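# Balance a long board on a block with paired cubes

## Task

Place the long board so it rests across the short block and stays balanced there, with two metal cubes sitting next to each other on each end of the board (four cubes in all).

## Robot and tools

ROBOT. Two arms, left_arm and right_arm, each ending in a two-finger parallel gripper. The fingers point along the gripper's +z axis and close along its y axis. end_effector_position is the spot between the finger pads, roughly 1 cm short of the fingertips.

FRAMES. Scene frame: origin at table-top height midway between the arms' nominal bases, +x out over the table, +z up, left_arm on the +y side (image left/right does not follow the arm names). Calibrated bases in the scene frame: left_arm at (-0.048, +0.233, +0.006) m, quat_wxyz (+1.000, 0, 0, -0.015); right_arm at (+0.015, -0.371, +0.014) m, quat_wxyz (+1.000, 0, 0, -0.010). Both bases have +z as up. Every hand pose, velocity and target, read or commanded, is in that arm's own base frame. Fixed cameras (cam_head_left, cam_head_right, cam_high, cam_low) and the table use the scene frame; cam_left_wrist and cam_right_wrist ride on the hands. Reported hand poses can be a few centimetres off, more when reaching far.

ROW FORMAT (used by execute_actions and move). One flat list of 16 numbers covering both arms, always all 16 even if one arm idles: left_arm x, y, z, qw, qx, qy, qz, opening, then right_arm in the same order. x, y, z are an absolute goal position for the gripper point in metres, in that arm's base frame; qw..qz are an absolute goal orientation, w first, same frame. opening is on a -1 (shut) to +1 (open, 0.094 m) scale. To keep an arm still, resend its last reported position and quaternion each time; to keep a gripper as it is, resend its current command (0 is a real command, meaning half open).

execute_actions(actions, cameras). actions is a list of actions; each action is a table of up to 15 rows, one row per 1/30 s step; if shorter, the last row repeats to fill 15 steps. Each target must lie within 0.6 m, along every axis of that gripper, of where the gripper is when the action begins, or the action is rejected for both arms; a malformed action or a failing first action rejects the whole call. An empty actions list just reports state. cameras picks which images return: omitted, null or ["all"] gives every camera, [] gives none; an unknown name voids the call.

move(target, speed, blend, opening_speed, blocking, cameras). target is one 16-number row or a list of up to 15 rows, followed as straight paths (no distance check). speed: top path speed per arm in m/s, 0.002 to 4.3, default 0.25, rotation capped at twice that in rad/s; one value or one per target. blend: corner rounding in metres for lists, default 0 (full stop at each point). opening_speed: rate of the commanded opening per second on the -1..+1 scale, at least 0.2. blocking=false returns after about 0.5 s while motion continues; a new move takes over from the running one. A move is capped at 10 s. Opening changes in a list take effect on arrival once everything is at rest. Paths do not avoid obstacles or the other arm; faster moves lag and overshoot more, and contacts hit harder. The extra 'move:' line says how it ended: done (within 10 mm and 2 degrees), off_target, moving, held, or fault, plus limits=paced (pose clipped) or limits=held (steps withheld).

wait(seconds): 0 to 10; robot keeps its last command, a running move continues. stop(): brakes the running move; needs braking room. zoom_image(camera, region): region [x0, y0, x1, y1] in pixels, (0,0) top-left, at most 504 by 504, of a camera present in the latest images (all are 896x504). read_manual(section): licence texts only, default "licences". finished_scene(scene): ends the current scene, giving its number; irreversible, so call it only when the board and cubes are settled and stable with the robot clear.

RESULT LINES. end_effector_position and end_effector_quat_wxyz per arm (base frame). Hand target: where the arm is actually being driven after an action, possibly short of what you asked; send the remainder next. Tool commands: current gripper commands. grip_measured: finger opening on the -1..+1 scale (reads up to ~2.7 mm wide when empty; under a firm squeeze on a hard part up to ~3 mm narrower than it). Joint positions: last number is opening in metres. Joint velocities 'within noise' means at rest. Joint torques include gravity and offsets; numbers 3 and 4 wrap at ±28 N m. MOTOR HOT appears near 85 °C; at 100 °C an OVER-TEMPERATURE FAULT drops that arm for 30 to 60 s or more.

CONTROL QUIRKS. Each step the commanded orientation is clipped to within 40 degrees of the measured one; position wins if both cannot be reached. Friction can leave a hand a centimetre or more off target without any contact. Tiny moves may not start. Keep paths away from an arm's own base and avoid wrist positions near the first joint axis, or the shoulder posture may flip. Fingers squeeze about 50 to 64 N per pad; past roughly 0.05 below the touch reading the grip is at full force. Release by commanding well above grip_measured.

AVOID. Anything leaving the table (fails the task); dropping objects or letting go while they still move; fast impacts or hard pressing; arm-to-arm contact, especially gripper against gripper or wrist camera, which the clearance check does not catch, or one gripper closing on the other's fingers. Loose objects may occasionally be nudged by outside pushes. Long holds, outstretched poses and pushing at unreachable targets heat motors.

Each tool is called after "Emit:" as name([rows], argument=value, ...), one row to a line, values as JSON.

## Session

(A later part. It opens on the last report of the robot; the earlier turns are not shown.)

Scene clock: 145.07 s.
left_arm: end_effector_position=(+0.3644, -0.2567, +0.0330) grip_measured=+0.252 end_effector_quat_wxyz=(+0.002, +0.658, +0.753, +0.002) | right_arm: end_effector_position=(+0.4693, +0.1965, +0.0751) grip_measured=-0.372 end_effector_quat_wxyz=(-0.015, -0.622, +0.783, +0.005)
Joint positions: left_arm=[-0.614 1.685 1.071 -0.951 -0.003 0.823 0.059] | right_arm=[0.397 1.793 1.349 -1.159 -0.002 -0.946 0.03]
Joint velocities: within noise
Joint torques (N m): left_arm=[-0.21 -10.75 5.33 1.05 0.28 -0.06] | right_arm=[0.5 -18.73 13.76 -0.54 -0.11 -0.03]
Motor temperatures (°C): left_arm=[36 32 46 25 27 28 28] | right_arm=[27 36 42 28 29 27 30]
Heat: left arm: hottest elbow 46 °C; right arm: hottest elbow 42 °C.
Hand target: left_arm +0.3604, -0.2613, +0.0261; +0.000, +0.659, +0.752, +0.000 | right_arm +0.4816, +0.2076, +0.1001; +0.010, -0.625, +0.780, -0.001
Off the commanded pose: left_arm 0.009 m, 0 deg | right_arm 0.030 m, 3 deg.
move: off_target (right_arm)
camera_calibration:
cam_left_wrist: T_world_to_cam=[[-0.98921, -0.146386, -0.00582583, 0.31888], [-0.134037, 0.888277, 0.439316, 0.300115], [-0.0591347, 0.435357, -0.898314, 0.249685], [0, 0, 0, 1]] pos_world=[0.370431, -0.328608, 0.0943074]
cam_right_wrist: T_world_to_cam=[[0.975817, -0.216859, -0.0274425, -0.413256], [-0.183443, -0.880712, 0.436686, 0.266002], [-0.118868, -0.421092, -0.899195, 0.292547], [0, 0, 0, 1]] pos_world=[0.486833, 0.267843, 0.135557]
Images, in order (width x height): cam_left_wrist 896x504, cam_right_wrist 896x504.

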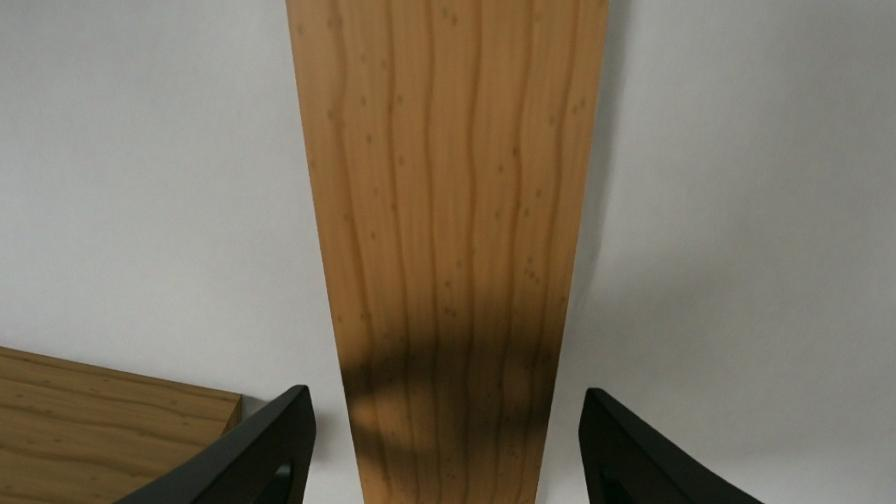

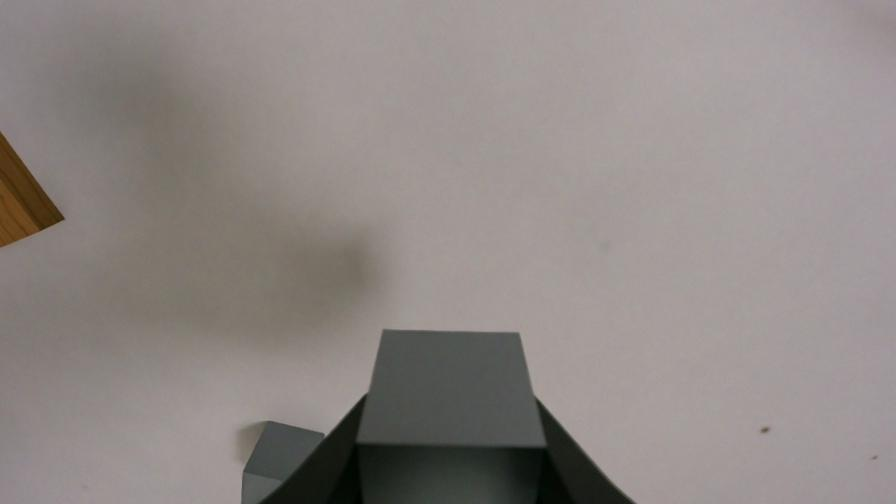

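Emit:
move([
  [0.3604, -0.2615, 0.0148, 0, 0.6587, 0.7524, 0, 0.25, 0.4825, 0.208, 0.10, 0.010, -0.6252, 0.7804, -0.001, -0.6],
  [0.3604, -0.2615, 0.0155, 0, 0.6587, 0.7524, 0, -0.3, 0.4825, 0.208, 0.10, 0.010, -0.6252, 0.7804, -0.001, -0.6],
], speed=0.05, opening_speed=0.6, cameras=["cam_left_wrist", "cam_low"])

Emit:
zoom_image(camera="cam_low", region=[310, 210, 470, 320])

Scene clock: 151.27 s.
left_arm: end_effector_position=(+0.3640, -0.2566, +0.0216) grip_measured=-0.086 end_effector_quat_wxyz=(+0.001, +0.658, +0.753, +0.001) | right_arm: end_effector_position=(+0.4692, +0.1965, +0.0751) grip_measured=-0.372 end_effector_quat_wxyz=(-0.015, -0.622, +0.783, +0.005)
Joint positions: left_arm=[-0.614 1.703 1.059 -0.924 -0.003 0.823 0.043] | right_arm=[0.397 1.793 1.349 -1.159 -0.002 -0.946 0.03]
Joint velocities: within noise
Joint torques (N m): left_arm=[0.38 -11.05 5.23 0.96 0.27 -0.07] | right_arm=[0.5 -18.78 13.76 -0.55 -0.11 -0.04]
Motor temperatures (°C): left_arm=[36 32 45 25 27 28 28] | right_arm=[27 37 42 28 29 27 30]
Heat: left arm: hottest elbow 45 °C; right arm: hottest elbow 42 °C.
Hand target: left_arm +0.3602, -0.2613, +0.0156; +0.000, +0.659, +0.752, +0.000 | right_arm +0.4816, +0.2076, +0.1001; +0.010, -0.625, +0.780, -0.001
Off the commanded pose: left_arm 0.009 m, 0 deg | right_arm 0.030 m, 3 deg.
move: off_target (right_arm)
camera_calibration:
cam_left_wrist: T_world_to_cam=[[-0.989218, -0.14639, -0.00416192, 0.318294], [-0.133222, 0.8877, 0.440727, 0.304459], [-0.0608237, 0.43653, -0.897631, 0.240153], [0, 0, 0, 1]] pos_world=[0.370029, -0.328507, 0.0827107]
Images, in order (width x height): cam_low 896x504, cam_left_wrist 896x504.

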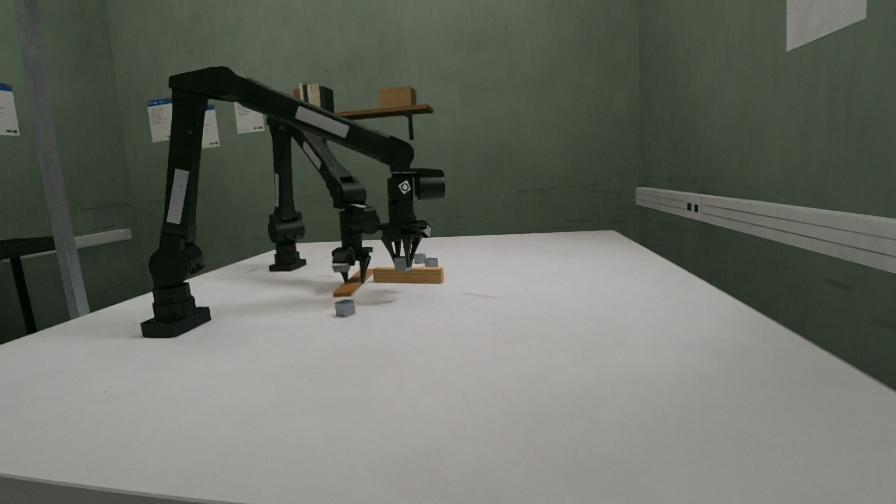

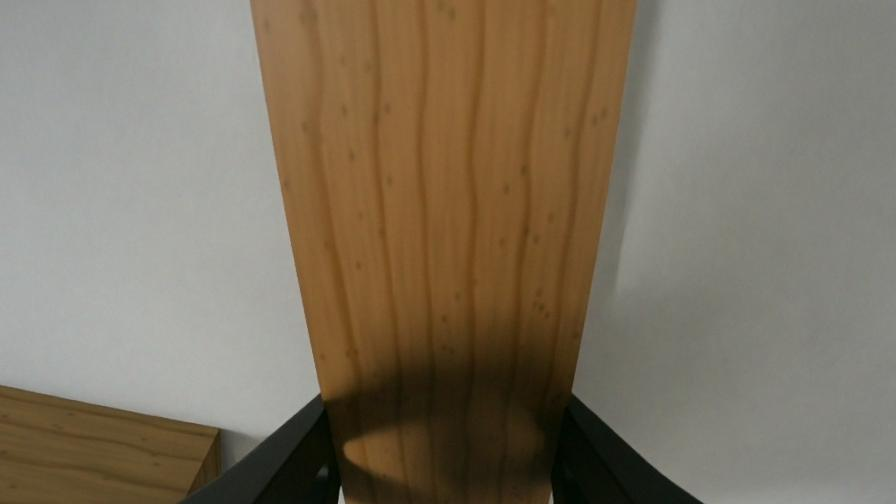

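Scaled by 3.150.

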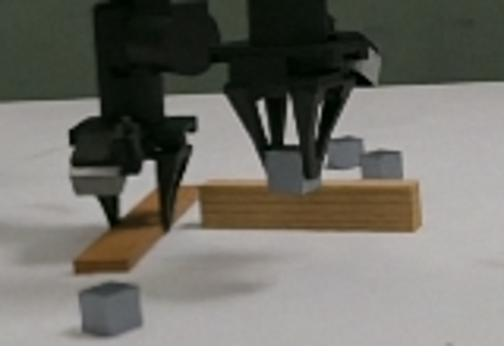

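Emit:
move([
  [0.378, -0.262, 0.065, 0.012, 0.6587, 0.7524, 0.009, -0.3, 0.445, 0.12, 0.17, 0.006, -0.6775, 0.7355, 0, -0.6],
  [0.390, -0.262, 0.15, 0.015, 0.6600, 0.7510, 0.009, -0.3, 0.435, 0.06, 0.22, 0, -0.6775, 0.7355, 0, -0.6],
  [0.543, -0.248, 0.150, 0.024, 0.7315, 0.6810, 0.010, -0.3, 0.435, 0.06, 0.22, 0, -0.6775, 0.7355, 0, -0.6],
], speed=[0.1, 0.2, 0.2], blend=[0.01, 0.02, 0], cameras=["cam_head_right", "cam_low", "cam_left_wrist", "cam_right_wrist"])

Emit:
zoom_image(camera="cam_head_right", region=[340, 120, 560, 250])

Scene clock: 173.00 s.
left_arm: end_effector_position=(+0.5239, -0.2429, +0.1307) grip_measured=-0.086 end_effector_quat_wxyz=(+0.004, +0.730, +0.683, +0.003) | right_arm: end_effector_position=(+0.4225, +0.0620, +0.1965) grip_measured=-0.372 end_effector_quat_wxyz=(+0.021, +0.676, -0.737, -0.013)
Joint positions: left_arm=[-0.434 1.888 1.644 -1.317 -0.003 1.203 0.043] | right_arm=[0.147 1.503 1.316 -1.434 0.002 -1.337 0.03]
Joint velocities: within noise
Joint torques (N m): left_arm=[2.08 -16.09 11.34 0.13 0.29 0.15] | right_arm=[-1.03 -14.1 14.93 -0.62 -0.06 -0.18]
Motor temperatures (°C): left_arm=[36 32 44 25 27 28 30] | right_arm=[27 37 43 28 29 27 31]
Heat: left arm: hottest elbow 44 °C; right arm: hottest elbow 43 °C.
Hand target: left_arm +0.5418, -0.2474, +0.1502; +0.025, +0.732, +0.681, +0.011 | right_arm +0.4340, +0.0598, +0.2198; +0.000, +0.677, -0.736, +0.000
Off the commanded pose: left_arm 0.028 m, 2 deg | right_arm 0.027 m, 3 deg.
move: off_target (left_arm, right_arm)
camera_calibration:
cam_left_wrist: T_world_to_cam=[[-0.99852, 0.0534146, -0.0102799, 0.533262], [0.043435, 0.896729, 0.440443, 0.175321], [0.0327444, 0.439344, -0.897722, 0.293556], [0, 0, 0, 1]] pos_world=[0.515245, -0.314672, 0.191794]
cam_right_wrist: T_world_to_cam=[[0.995905, -0.0761835, -0.0486792, -0.406415], [-0.0477617, -0.900519, 0.432186, 0.0307025], [-0.076762, -0.428092, -0.900469, 0.322403], [0, 0, 0, 1]] pos_world=[0.430965, 0.134704, 0.257261]
Images, in order (width x height): cam_head_right 896x504, cam_low 896x504, cam_left_wrist 896x504, cam_right_wrist 896x504.

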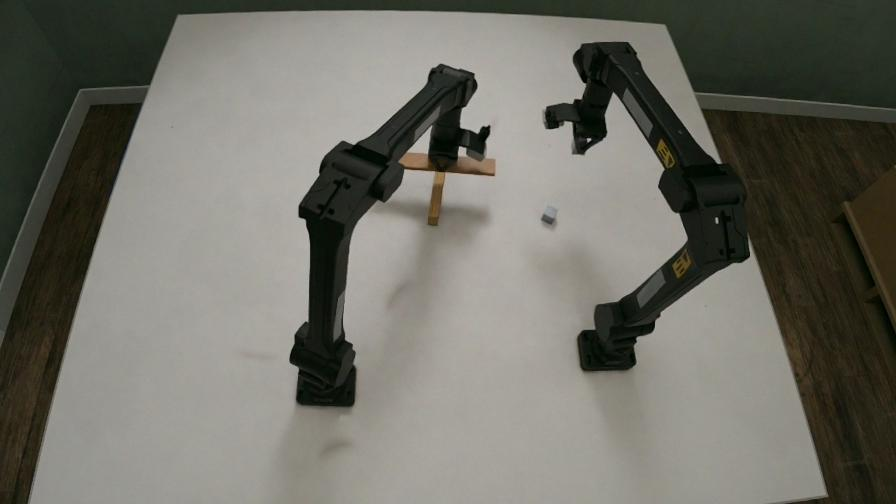

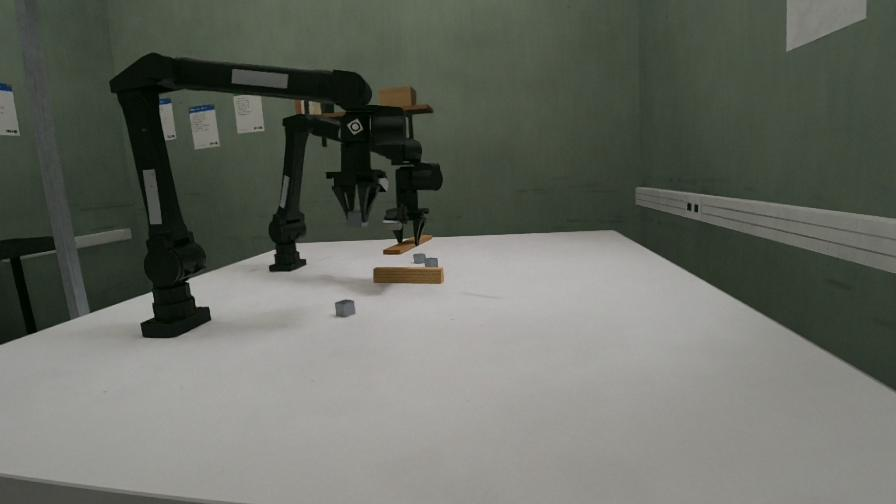

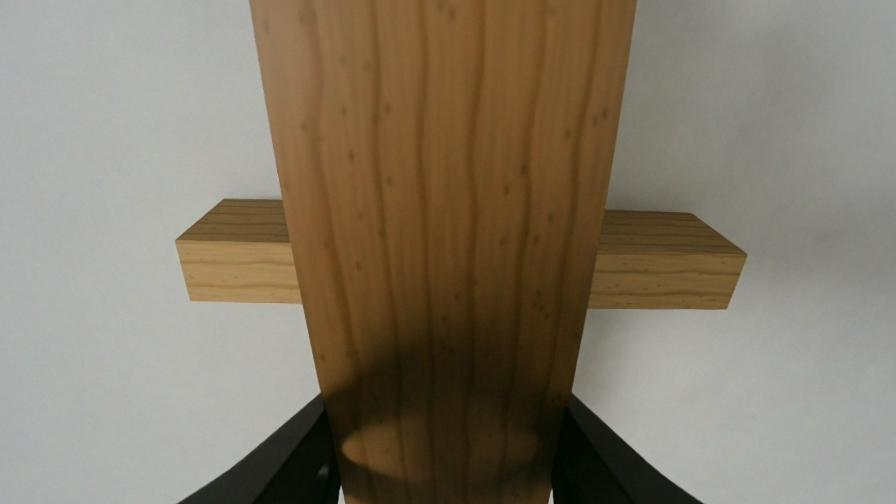

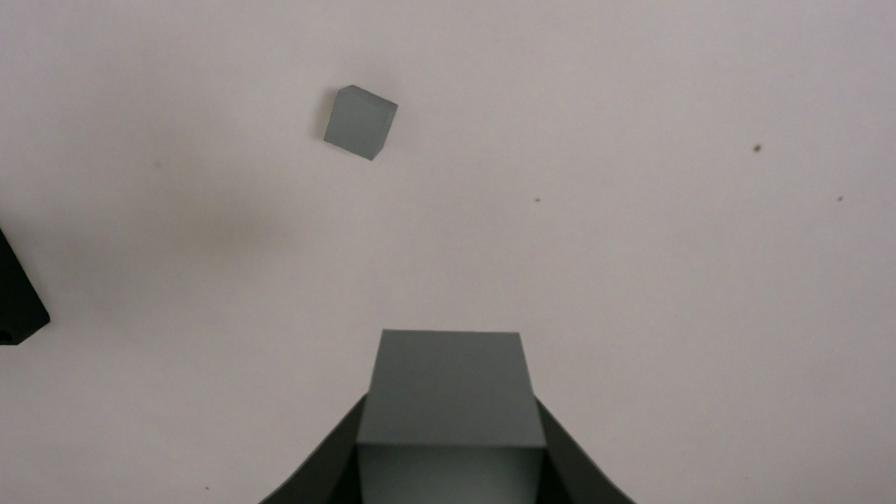

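Scaled by 2.291.

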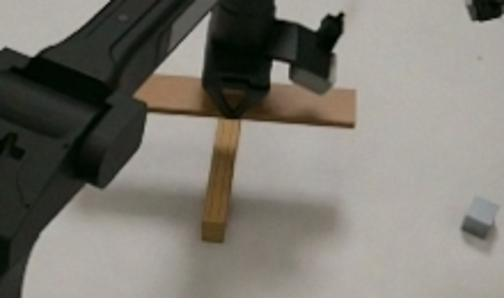

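Emit:
move([
  [0.528, -0.248, 0.098, 0.016, 0.7319, 0.6814, 0.007, -0.3, 0.435, 0.06, 0.22, 0, -0.6775, 0.7355, 0, -0.6],
], speed=0.1, cameras=["cam_head_left", "cam_head_right", "cam_low", "cam_left_wrist"])

Emit:
zoom_image(camera="cam_head_right", region=[340, 120, 560, 250])

Scene clock: 194.70 s.
left_arm: end_effector_position=(+0.5261, -0.2440, +0.0977) grip_measured=-0.086 end_effector_quat_wxyz=(+0.010, +0.730, +0.683, +0.005) | right_arm: end_effector_position=(+0.4225, +0.0620, +0.1965) grip_measured=-0.372 end_effector_quat_wxyz=(+0.021, +0.676, -0.737, -0.013)
Joint positions: left_arm=[-0.434 1.911 1.588 -1.226 -0.003 1.203 0.043] | right_arm=[0.147 1.503 1.316 -1.434 0.002 -1.337 0.03]
Joint velocities: within noise
Joint torques (N m): left_arm=[0.67 -17.44 6.63 1.09 0.22 0.1] | right_arm=[-1.03 -14.1 14.91 -0.61 -0.06 -0.18]
Motor temperatures (°C): left_arm=[36 33 48 25 27 28 30] | right_arm=[27 37 45 28 29 27 31]
Heat: left arm: hottest elbow 48 °C; right arm: hottest elbow 45 °C.
Hand target: left_arm +0.5279, -0.2480, +0.0980; +0.016, +0.732, +0.681, +0.007 | right_arm +0.4340, +0.0598, +0.2198; +0.000, +0.677, -0.736, +0.000
Off the commanded pose: left_arm 0.004 m, 1 deg | right_arm 0.027 m, 3 deg.
move: off_target (right_arm)
camera_calibration:
cam_left_wrist: T_world_to_cam=[[-0.9983, 0.0540239, -0.0218572, 0.536289], [0.0391152, 0.899155, 0.435879, 0.194027], [0.0432009, 0.434283, -0.89974, 0.257761], [0, 0, 0, 1]] pos_world=[0.516652, -0.315374, 0.159067]
Images, in order (width x height): cam_head_left 896x504, cam_head_right 896x504, cam_low 896x504, cam_left_wrist 896x504.

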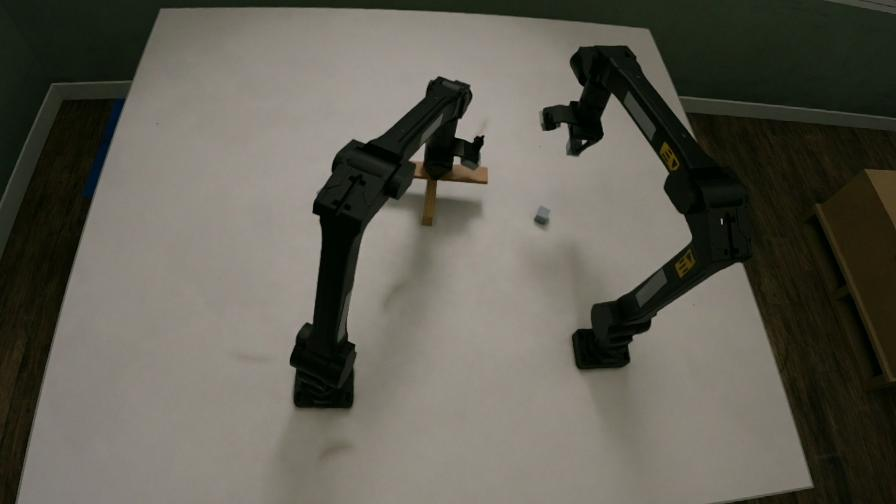

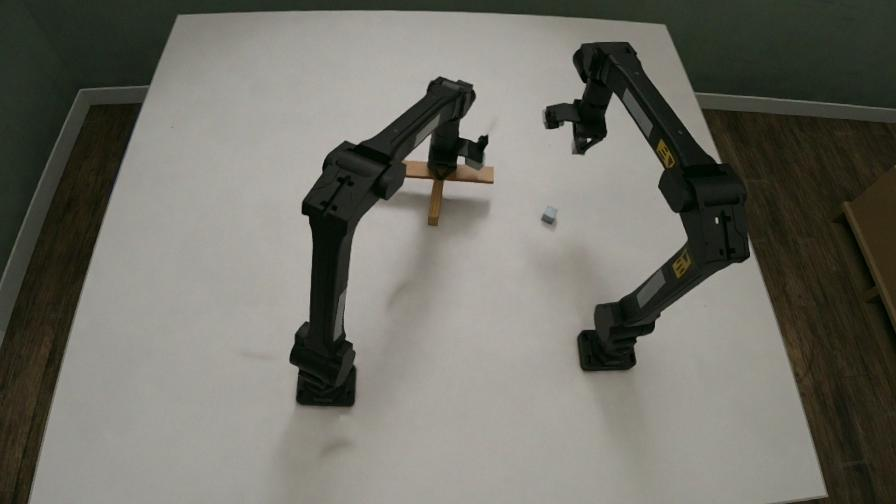

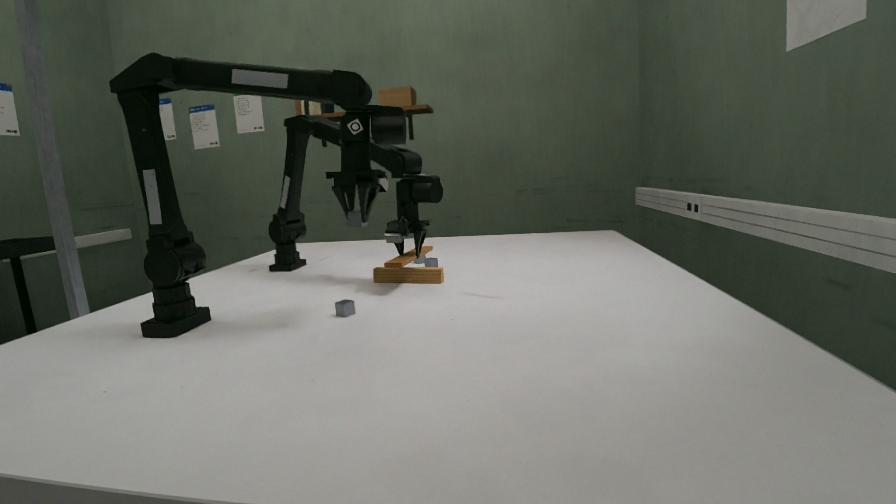

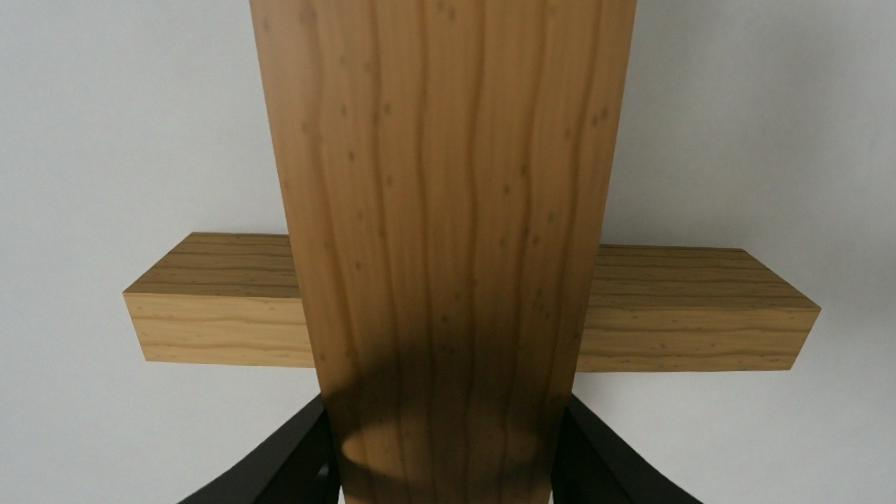

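Scaled by 2.291.

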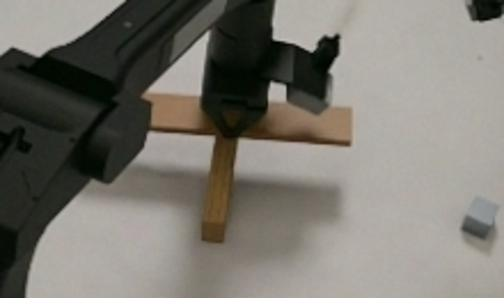

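Emit:
move([
  [0.522, -0.2575, 0.085, 0.010, 0.7319, 0.6814, 0.004, -0.3, 0.435, 0.06, 0.22, 0, -0.6775, 0.7355, 0, -0.6],
], speed=0.06, cameras=["cam_head_left", "cam_head_right", "cam_low", "cam_left_wrist"])

Emit:
zoom_image(camera="cam_head_right", region=[340, 120, 560, 250])

Emit:
zoom_image(camera="cam_low", region=[350, 220, 480, 310])

Scene clock: 206.37 s.
left_arm: end_effector_position=(+0.5227, -0.2503, +0.0884) grip_measured=-0.086 end_effector_quat_wxyz=(+0.007, +0.732, +0.681, +0.004) | right_arm: end_effector_position=(+0.4225, +0.0620, +0.1965) grip_measured=-0.372 end_effector_quat_wxyz=(+0.021, +0.676, -0.737, -0.013)
Joint positions: left_arm=[-0.447 1.922 1.579 -1.212 -0.003 1.196 0.043] | right_arm=[0.147 1.503 1.316 -1.434 0.002 -1.337 0.03]
Joint velocities: within noise
Joint torques (N m): left_arm=[0.38 -16.26 6.45 1.09 0.24 -0.07] | right_arm=[-1.03 -14.1 14.93 -0.61 -0.06 -0.18]
Motor temperatures (°C): left_arm=[36 33 47 25 27 28 30] | right_arm=[27 37 46 28 29 27 31]
Heat: left arm: hottest elbow 47 °C; right arm: hottest elbow 46 °C.
Hand target: left_arm +0.5218, -0.2574, +0.0851; +0.010, +0.732, +0.681, +0.004 | right_arm +0.4340, +0.0598, +0.2198; +0.000, +0.677, -0.736, +0.000
Off the commanded pose: left_arm 0.008 m, 0 deg | right_arm 0.027 m, 3 deg.
move: off_target (right_arm)
camera_calibration:
cam_left_wrist: T_world_to_cam=[[-0.998104, 0.0594344, -0.0160161, 0.533688], [0.0464529, 0.898004, 0.437527, 0.199479], [0.0403867, 0.435954, -0.899062, 0.254166], [0, 0, 0, 1]] pos_world=[0.513145, -0.321658, 0.149781]
Images, in order (width x height): cam_head_left 896x504, cam_head_right 896x504, cam_low 896x504, cam_left_wrist 896x504.

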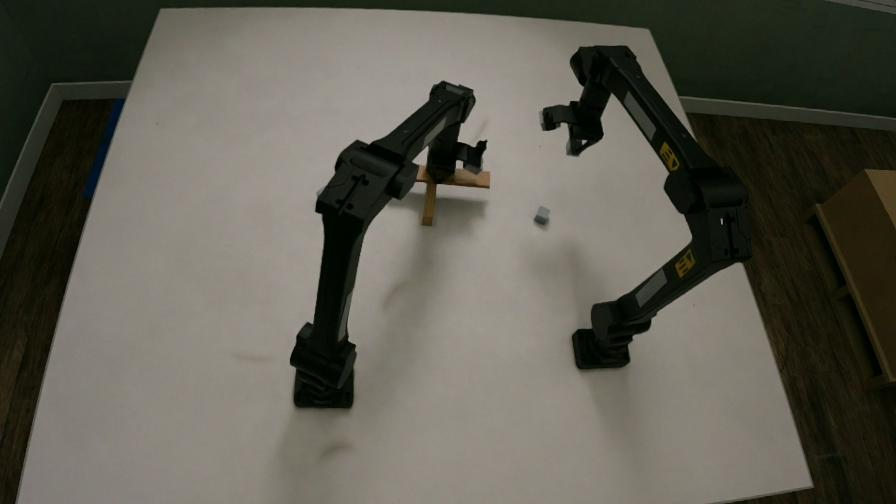

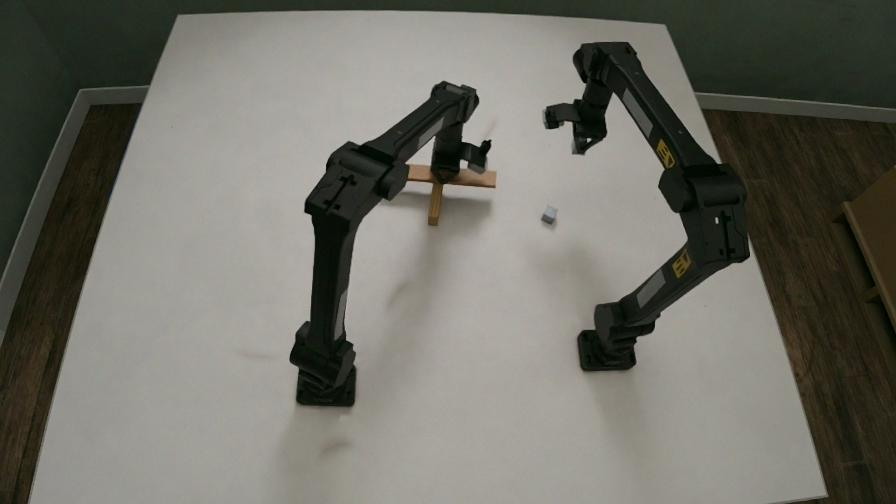

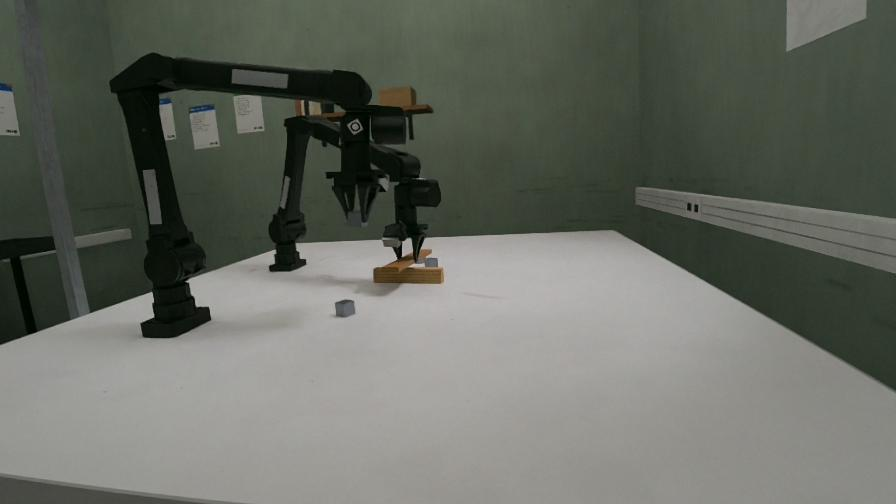

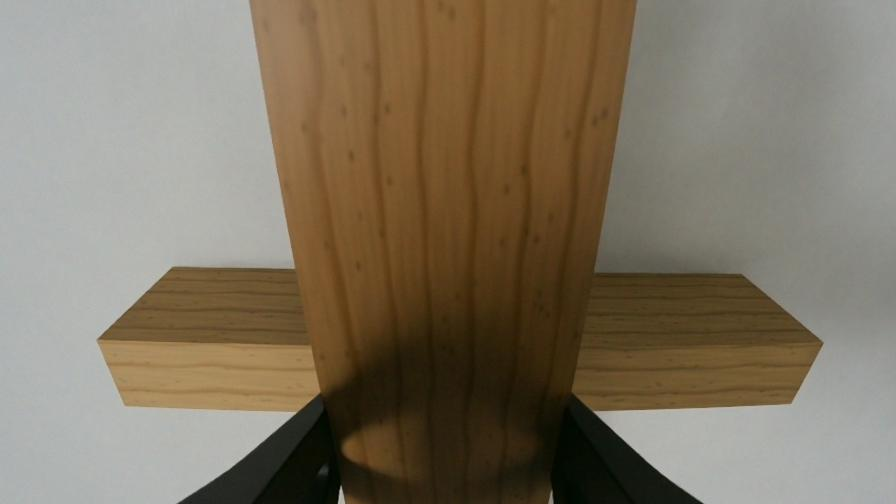

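Scaled by 2.291.

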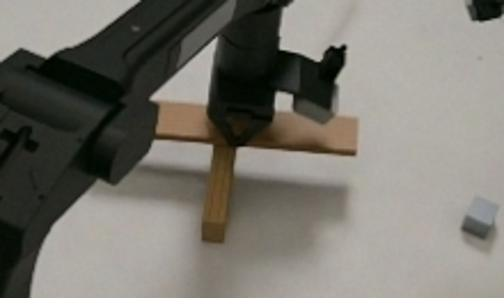

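Scaled by 3.877.

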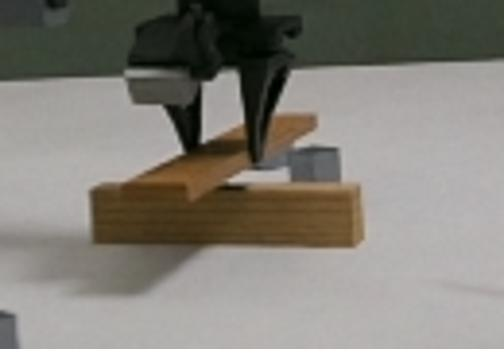

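Emit:
move([
  [0.522, -0.2615, 0.074, 0.008, 0.7319, 0.6814, 0.003, -0.3, 0.435, 0.06, 0.22, 0, -0.6775, 0.7355, 0, -0.6],
], speed=0.06, cameras=["cam_head_left", "cam_head_right", "cam_low", "cam_left_wrist"])

Emit:
zoom_image(camera="cam_head_right", region=[340, 120, 560, 250])

Emit:
zoom_image(camera="cam_low", region=[350, 220, 480, 310])

Scene clock: 216.13 s.
left_arm: end_effector_position=(+0.5245, -0.2541, +0.0789) grip_measured=-0.086 end_effector_quat_wxyz=(+0.007, +0.732, +0.682, +0.004) | right_arm: end_effector_position=(+0.4225, +0.0620, +0.1965) grip_measured=-0.372 end_effector_quat_wxyz=(+0.021, +0.676, -0.737, -0.013)
Joint positions: left_arm=[-0.451 1.939 1.579 -1.195 -0.003 1.19 0.043] | right_arm=[0.147 1.503 1.316 -1.434 0.002 -1.337 0.03]
Joint velocities: within noise
Joint torques (N m): left_arm=[0.15 -16.56 6.39 1.14 0.27 -0.05] | right_arm=[-1.03 -14.1 14.91 -0.62 -0.06 -0.18]
Motor temperatures (°C): left_arm=[35 34 46 25 27 28 30] | right_arm=[27 37 47 28 29 27 31]
Heat: left arm: hottest elbow 46 °C; right arm: hottest elbow 47 °C.
Hand target: left_arm +0.5219, -0.2614, +0.0740; +0.008, +0.732, +0.681, +0.003 | right_arm +0.4340, +0.0598, +0.2198; +0.000, +0.677, -0.736, +0.000
Off the commanded pose: left_arm 0.009 m, 0 deg | right_arm 0.027 m, 3 deg.
move: off_target (right_arm)
camera_calibration:
cam_left_wrist: T_world_to_cam=[[-0.998199, 0.0579159, -0.015618, 0.535262], [0.0452566, 0.898023, 0.437615, 0.207702], [0.0393701, 0.43612, -0.899027, 0.24773], [0, 0, 0, 1]] pos_world=[0.515145, -0.325562, 0.140182]
Images, in order (width x height): cam_head_left 896x504, cam_head_right 896x504, cam_low 896x504, cam_left_wrist 896x504.

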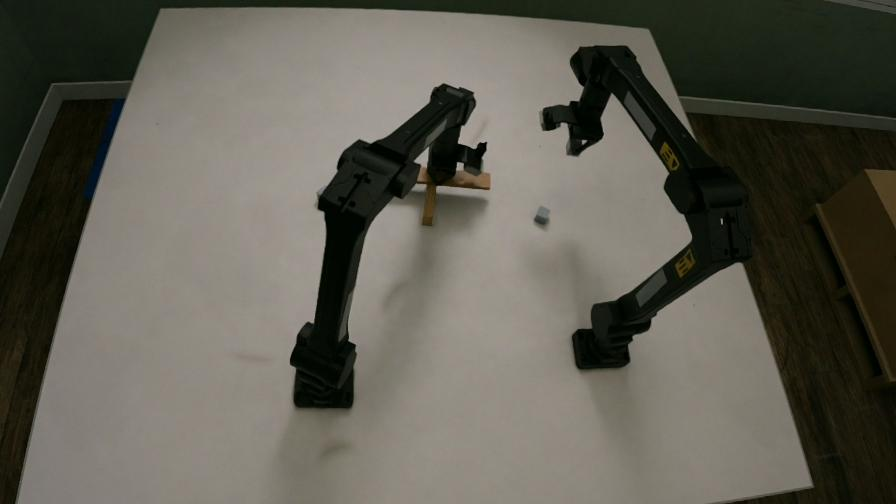

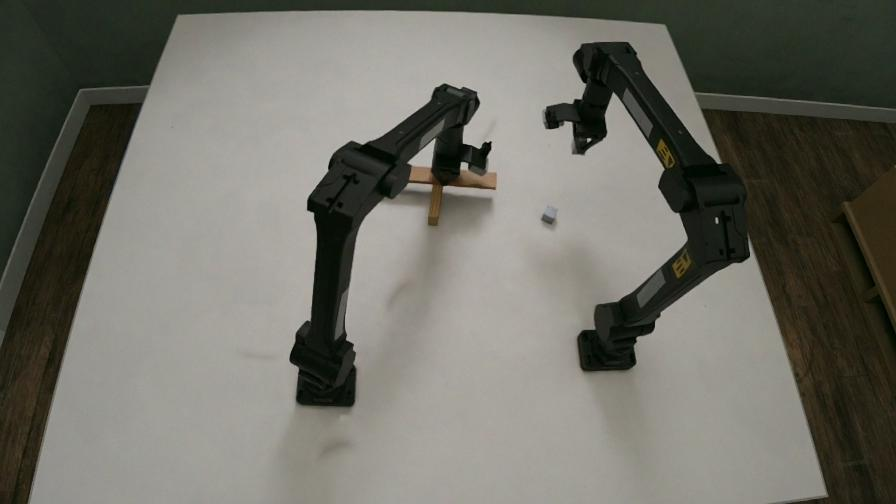

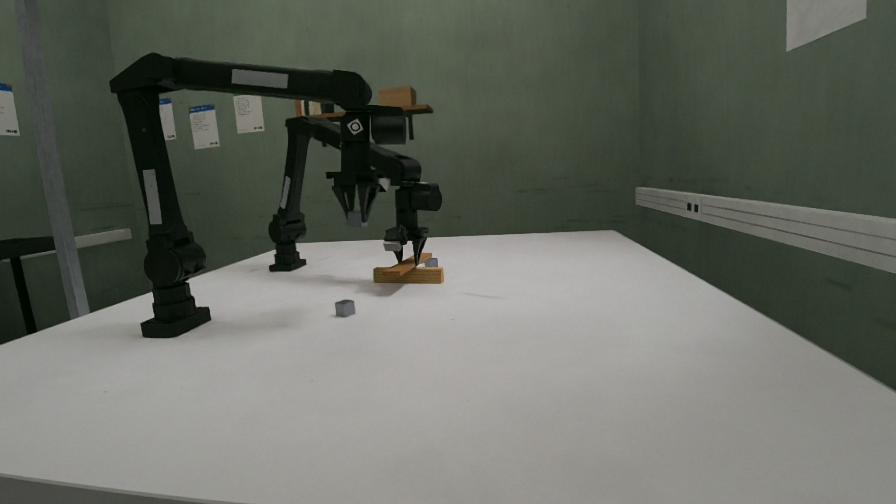

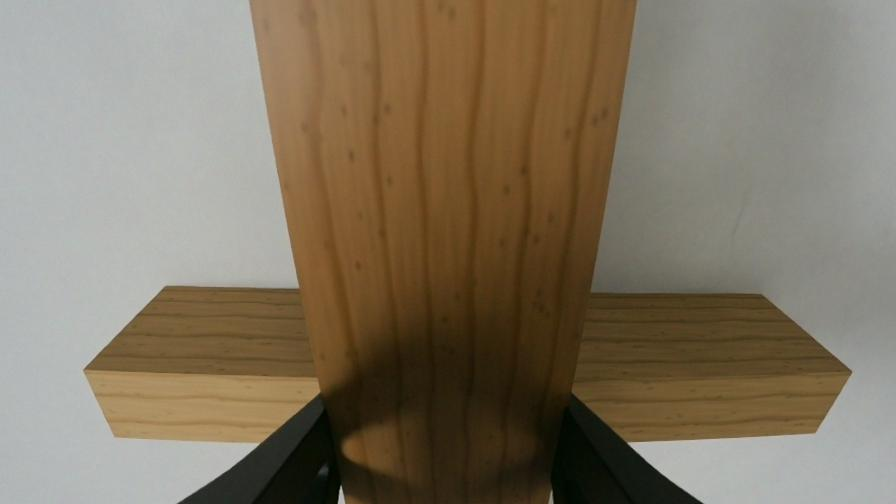

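Scaled by 2.291.

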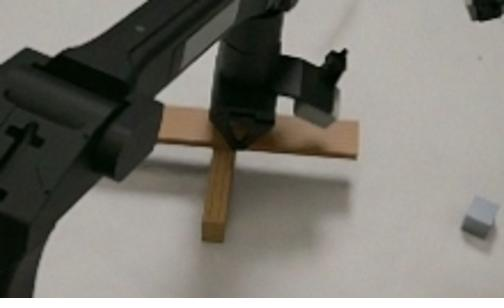

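Scaled by 3.877.

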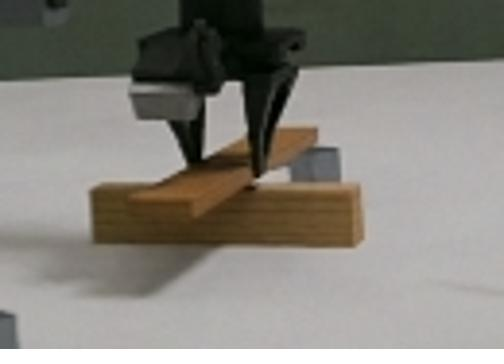

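Emit:
move([
  [0.520, -0.2612, 0.063, 0.006, 0.7319, 0.6814, 0.002, -0.3, 0.435, 0.06, 0.22, 0, -0.6775, 0.7355, 0, -0.6],
], speed=0.05, cameras=["cam_head_right", "cam_low", "cam_left_wrist"])

Emit:
zoom_image(camera="cam_head_right", region=[340, 120, 560, 250])

Emit:
zoom_image(camera="cam_low", region=[350, 220, 480, 310])

Scene clock: 221.53 s.
left_arm: end_effector_position=(+0.5220, -0.2535, +0.0692) grip_measured=-0.086 end_effector_quat_wxyz=(+0.005, +0.731, +0.682, +0.003) | right_arm: end_effector_position=(+0.4225, +0.0620, +0.1965) grip_measured=-0.372 end_effector_quat_wxyz=(+0.021, +0.676, -0.737, -0.013)
Joint positions: left_arm=[-0.452 1.945 1.561 -1.175 -0.002 1.189 0.043] | right_arm=[0.147 1.503 1.316 -1.434 0.002 -1.337 0.03]
Joint velocities: within noise
Joint torques (N m): left_arm=[0.26 -16.09 6.09 1.09 0.26 -0.06] | right_arm=[-1.03 -14.1 14.91 -0.61 -0.06 -0.18]
Motor temperatures (°C): left_arm=[35 33 45 25 27 28 30] | right_arm=[27 37 47 28 29 27 31]
Heat: left arm: hottest elbow 45 °C; right arm: hottest elbow 47 °C.
Hand target: left_arm +0.5198, -0.2611, +0.0630; +0.006, +0.732, +0.681, +0.002 | right_arm +0.4340, +0.0598, +0.2198; +0.000, +0.677, -0.736, +0.000
Off the commanded pose: left_arm 0.010 m, 0 deg | right_arm 0.027 m, 3 deg.
move: off_target (right_arm)
camera_calibration:
cam_left_wrist: T_world_to_cam=[[-0.998297, 0.0571734, -0.0115872, 0.532165], [0.0463056, 0.897445, 0.438689, 0.210772], [0.0354802, 0.437405, -0.898564, 0.241151], [0, 0, 0, 1]] pos_world=[0.512943, -0.325063, 0.130392]
Images, in order (width x height): cam_head_right 896x504, cam_low 896x504, cam_left_wrist 896x504.

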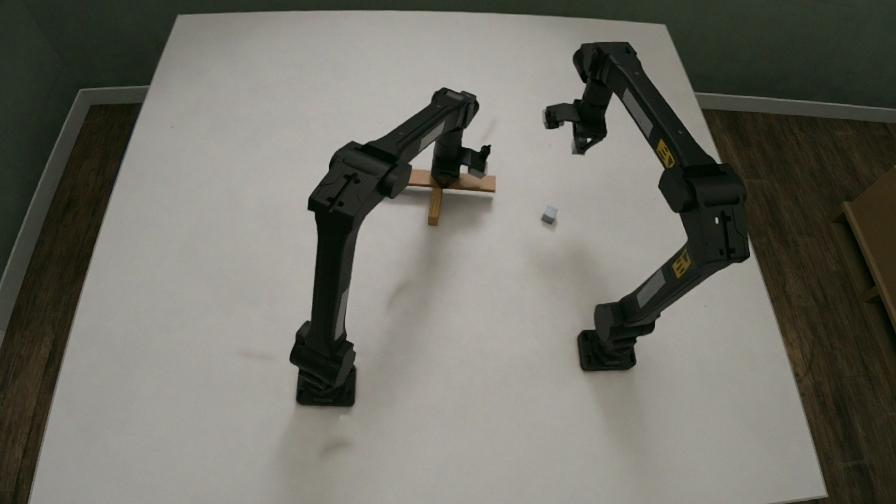

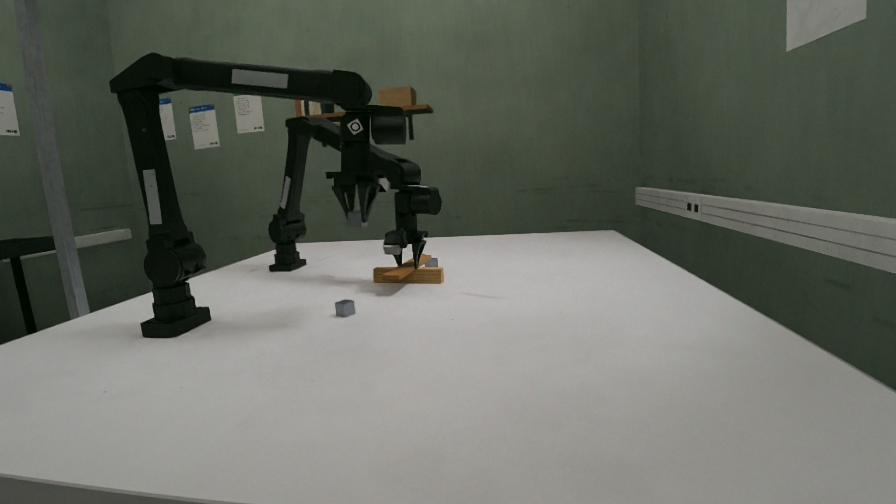

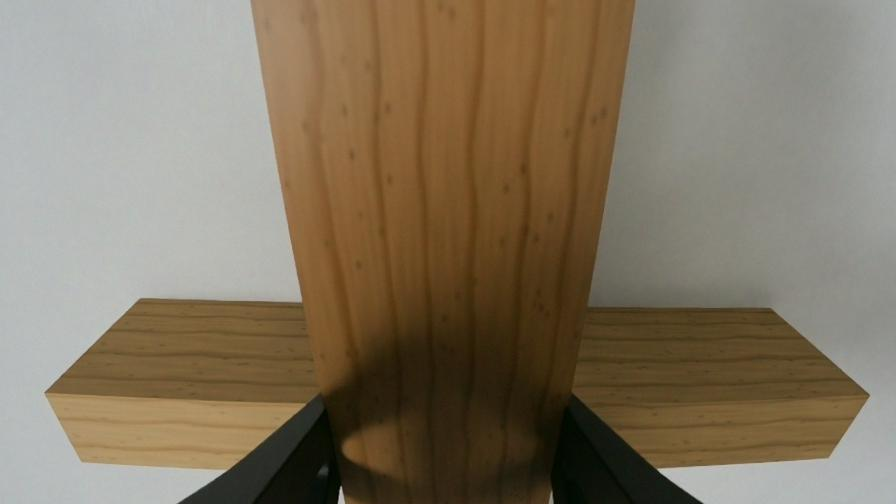

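Scaled by 2.291.

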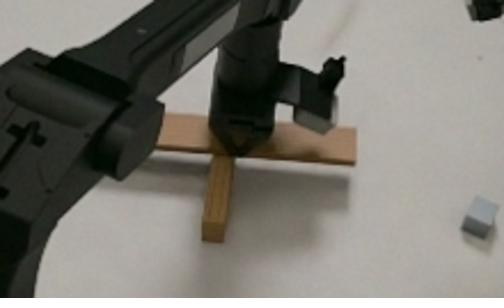

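Scaled by 3.877.

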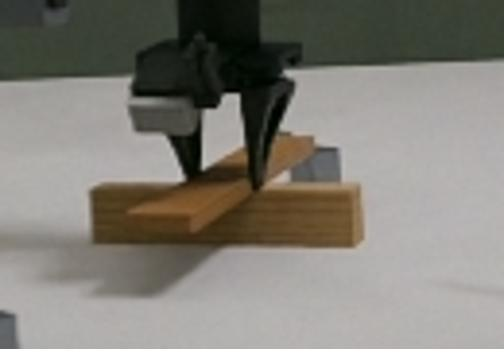

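Emit:
move([
  [0.520, -0.2612, 0.055, 0.004, 0.7319, 0.6814, 0.001, -0.3, 0.435, 0.06, 0.22, 0, -0.6775, 0.7355, 0, -0.6],
], speed=0.04, cameras=["cam_head_right", "cam_low", "cam_left_wrist"])

Emit:
zoom_image(camera="cam_head_right", region=[340, 120, 560, 250])

Emit:
zoom_image(camera="cam_low", region=[350, 220, 480, 310])

Scene clock: 229.10 s.
left_arm: end_effector_position=(+0.5230, -0.2539, +0.0685) grip_measured=-0.086 end_effector_quat_wxyz=(+0.007, +0.731, +0.683, +0.004) | right_arm: end_effector_position=(+0.4225, +0.0620, +0.1965) grip_measured=-0.372 end_effector_quat_wxyz=(+0.021, +0.676, -0.737, -0.013)
Joint positions: left_arm=[-0.452 1.945 1.559 -1.168 -0.002 1.187 0.043] | right_arm=[0.147 1.503 1.316 -1.434 0.002 -1.337 0.03]
Joint velocities: within noise
Joint torques (N m): left_arm=[0.26 -15.03 5.87 1.37 0.32 -0.06] | right_arm=[-1.03 -14.1 14.91 -0.61 -0.06 -0.18]
Motor temperatures (°C): left_arm=[35 34 45 25 27 28 31] | right_arm=[27 37 47 28 29 27 31]
Heat: left arm: hottest elbow 45 °C; right arm: hottest elbow 47 °C.
Hand target: left_arm +0.5197, -0.2609, +0.0552; +0.004, +0.732, +0.681, +0.001 | right_arm +0.4340, +0.0598, +0.2198; +0.000, +0.677, -0.736, +0.000
Off the commanded pose: left_arm 0.016 m, 1 deg | right_arm 0.027 m, 3 deg.
move: off_target (left_arm, right_arm)
camera_calibration:
cam_left_wrist: T_world_to_cam=[[-0.998314, 0.0556471, -0.0165094, 0.533131], [0.0428596, 0.898511, 0.436854, 0.213589], [0.0391436, 0.43541, -0.899381, 0.238371], [0, 0, 0, 1]] pos_world=[0.513747, -0.325369, 0.129881]
Images, in order (width x height): cam_head_right 896x504, cam_low 896x504, cam_left_wrist 896x504.

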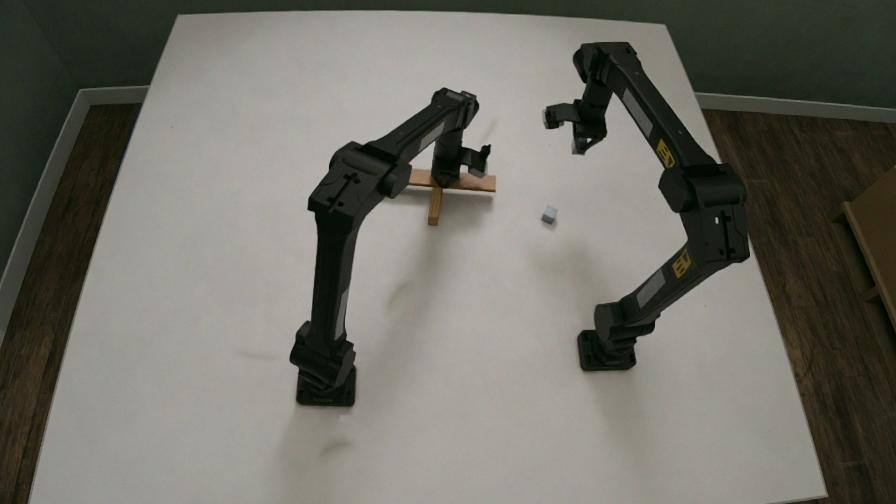

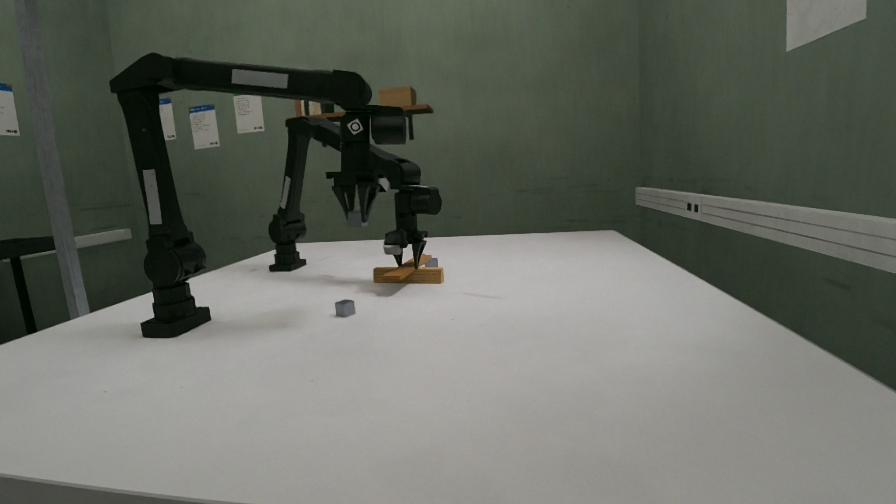

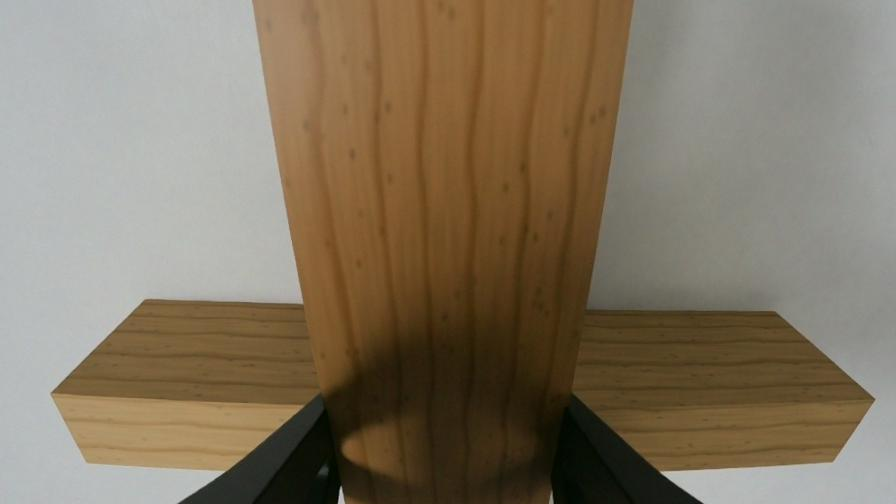

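Scaled by 2.291.

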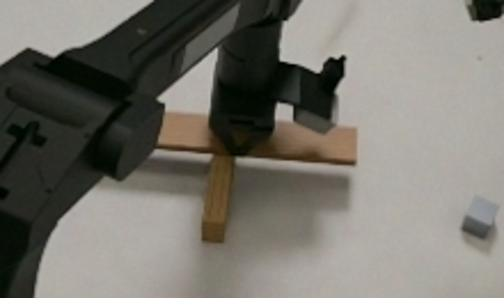

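Scaled by 3.877.

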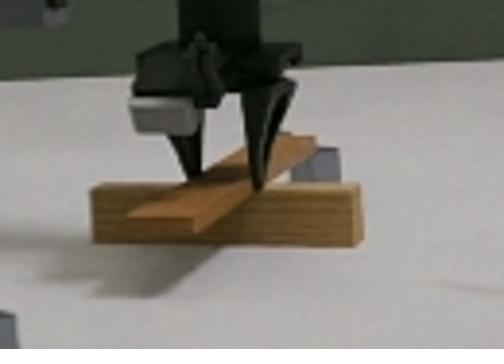

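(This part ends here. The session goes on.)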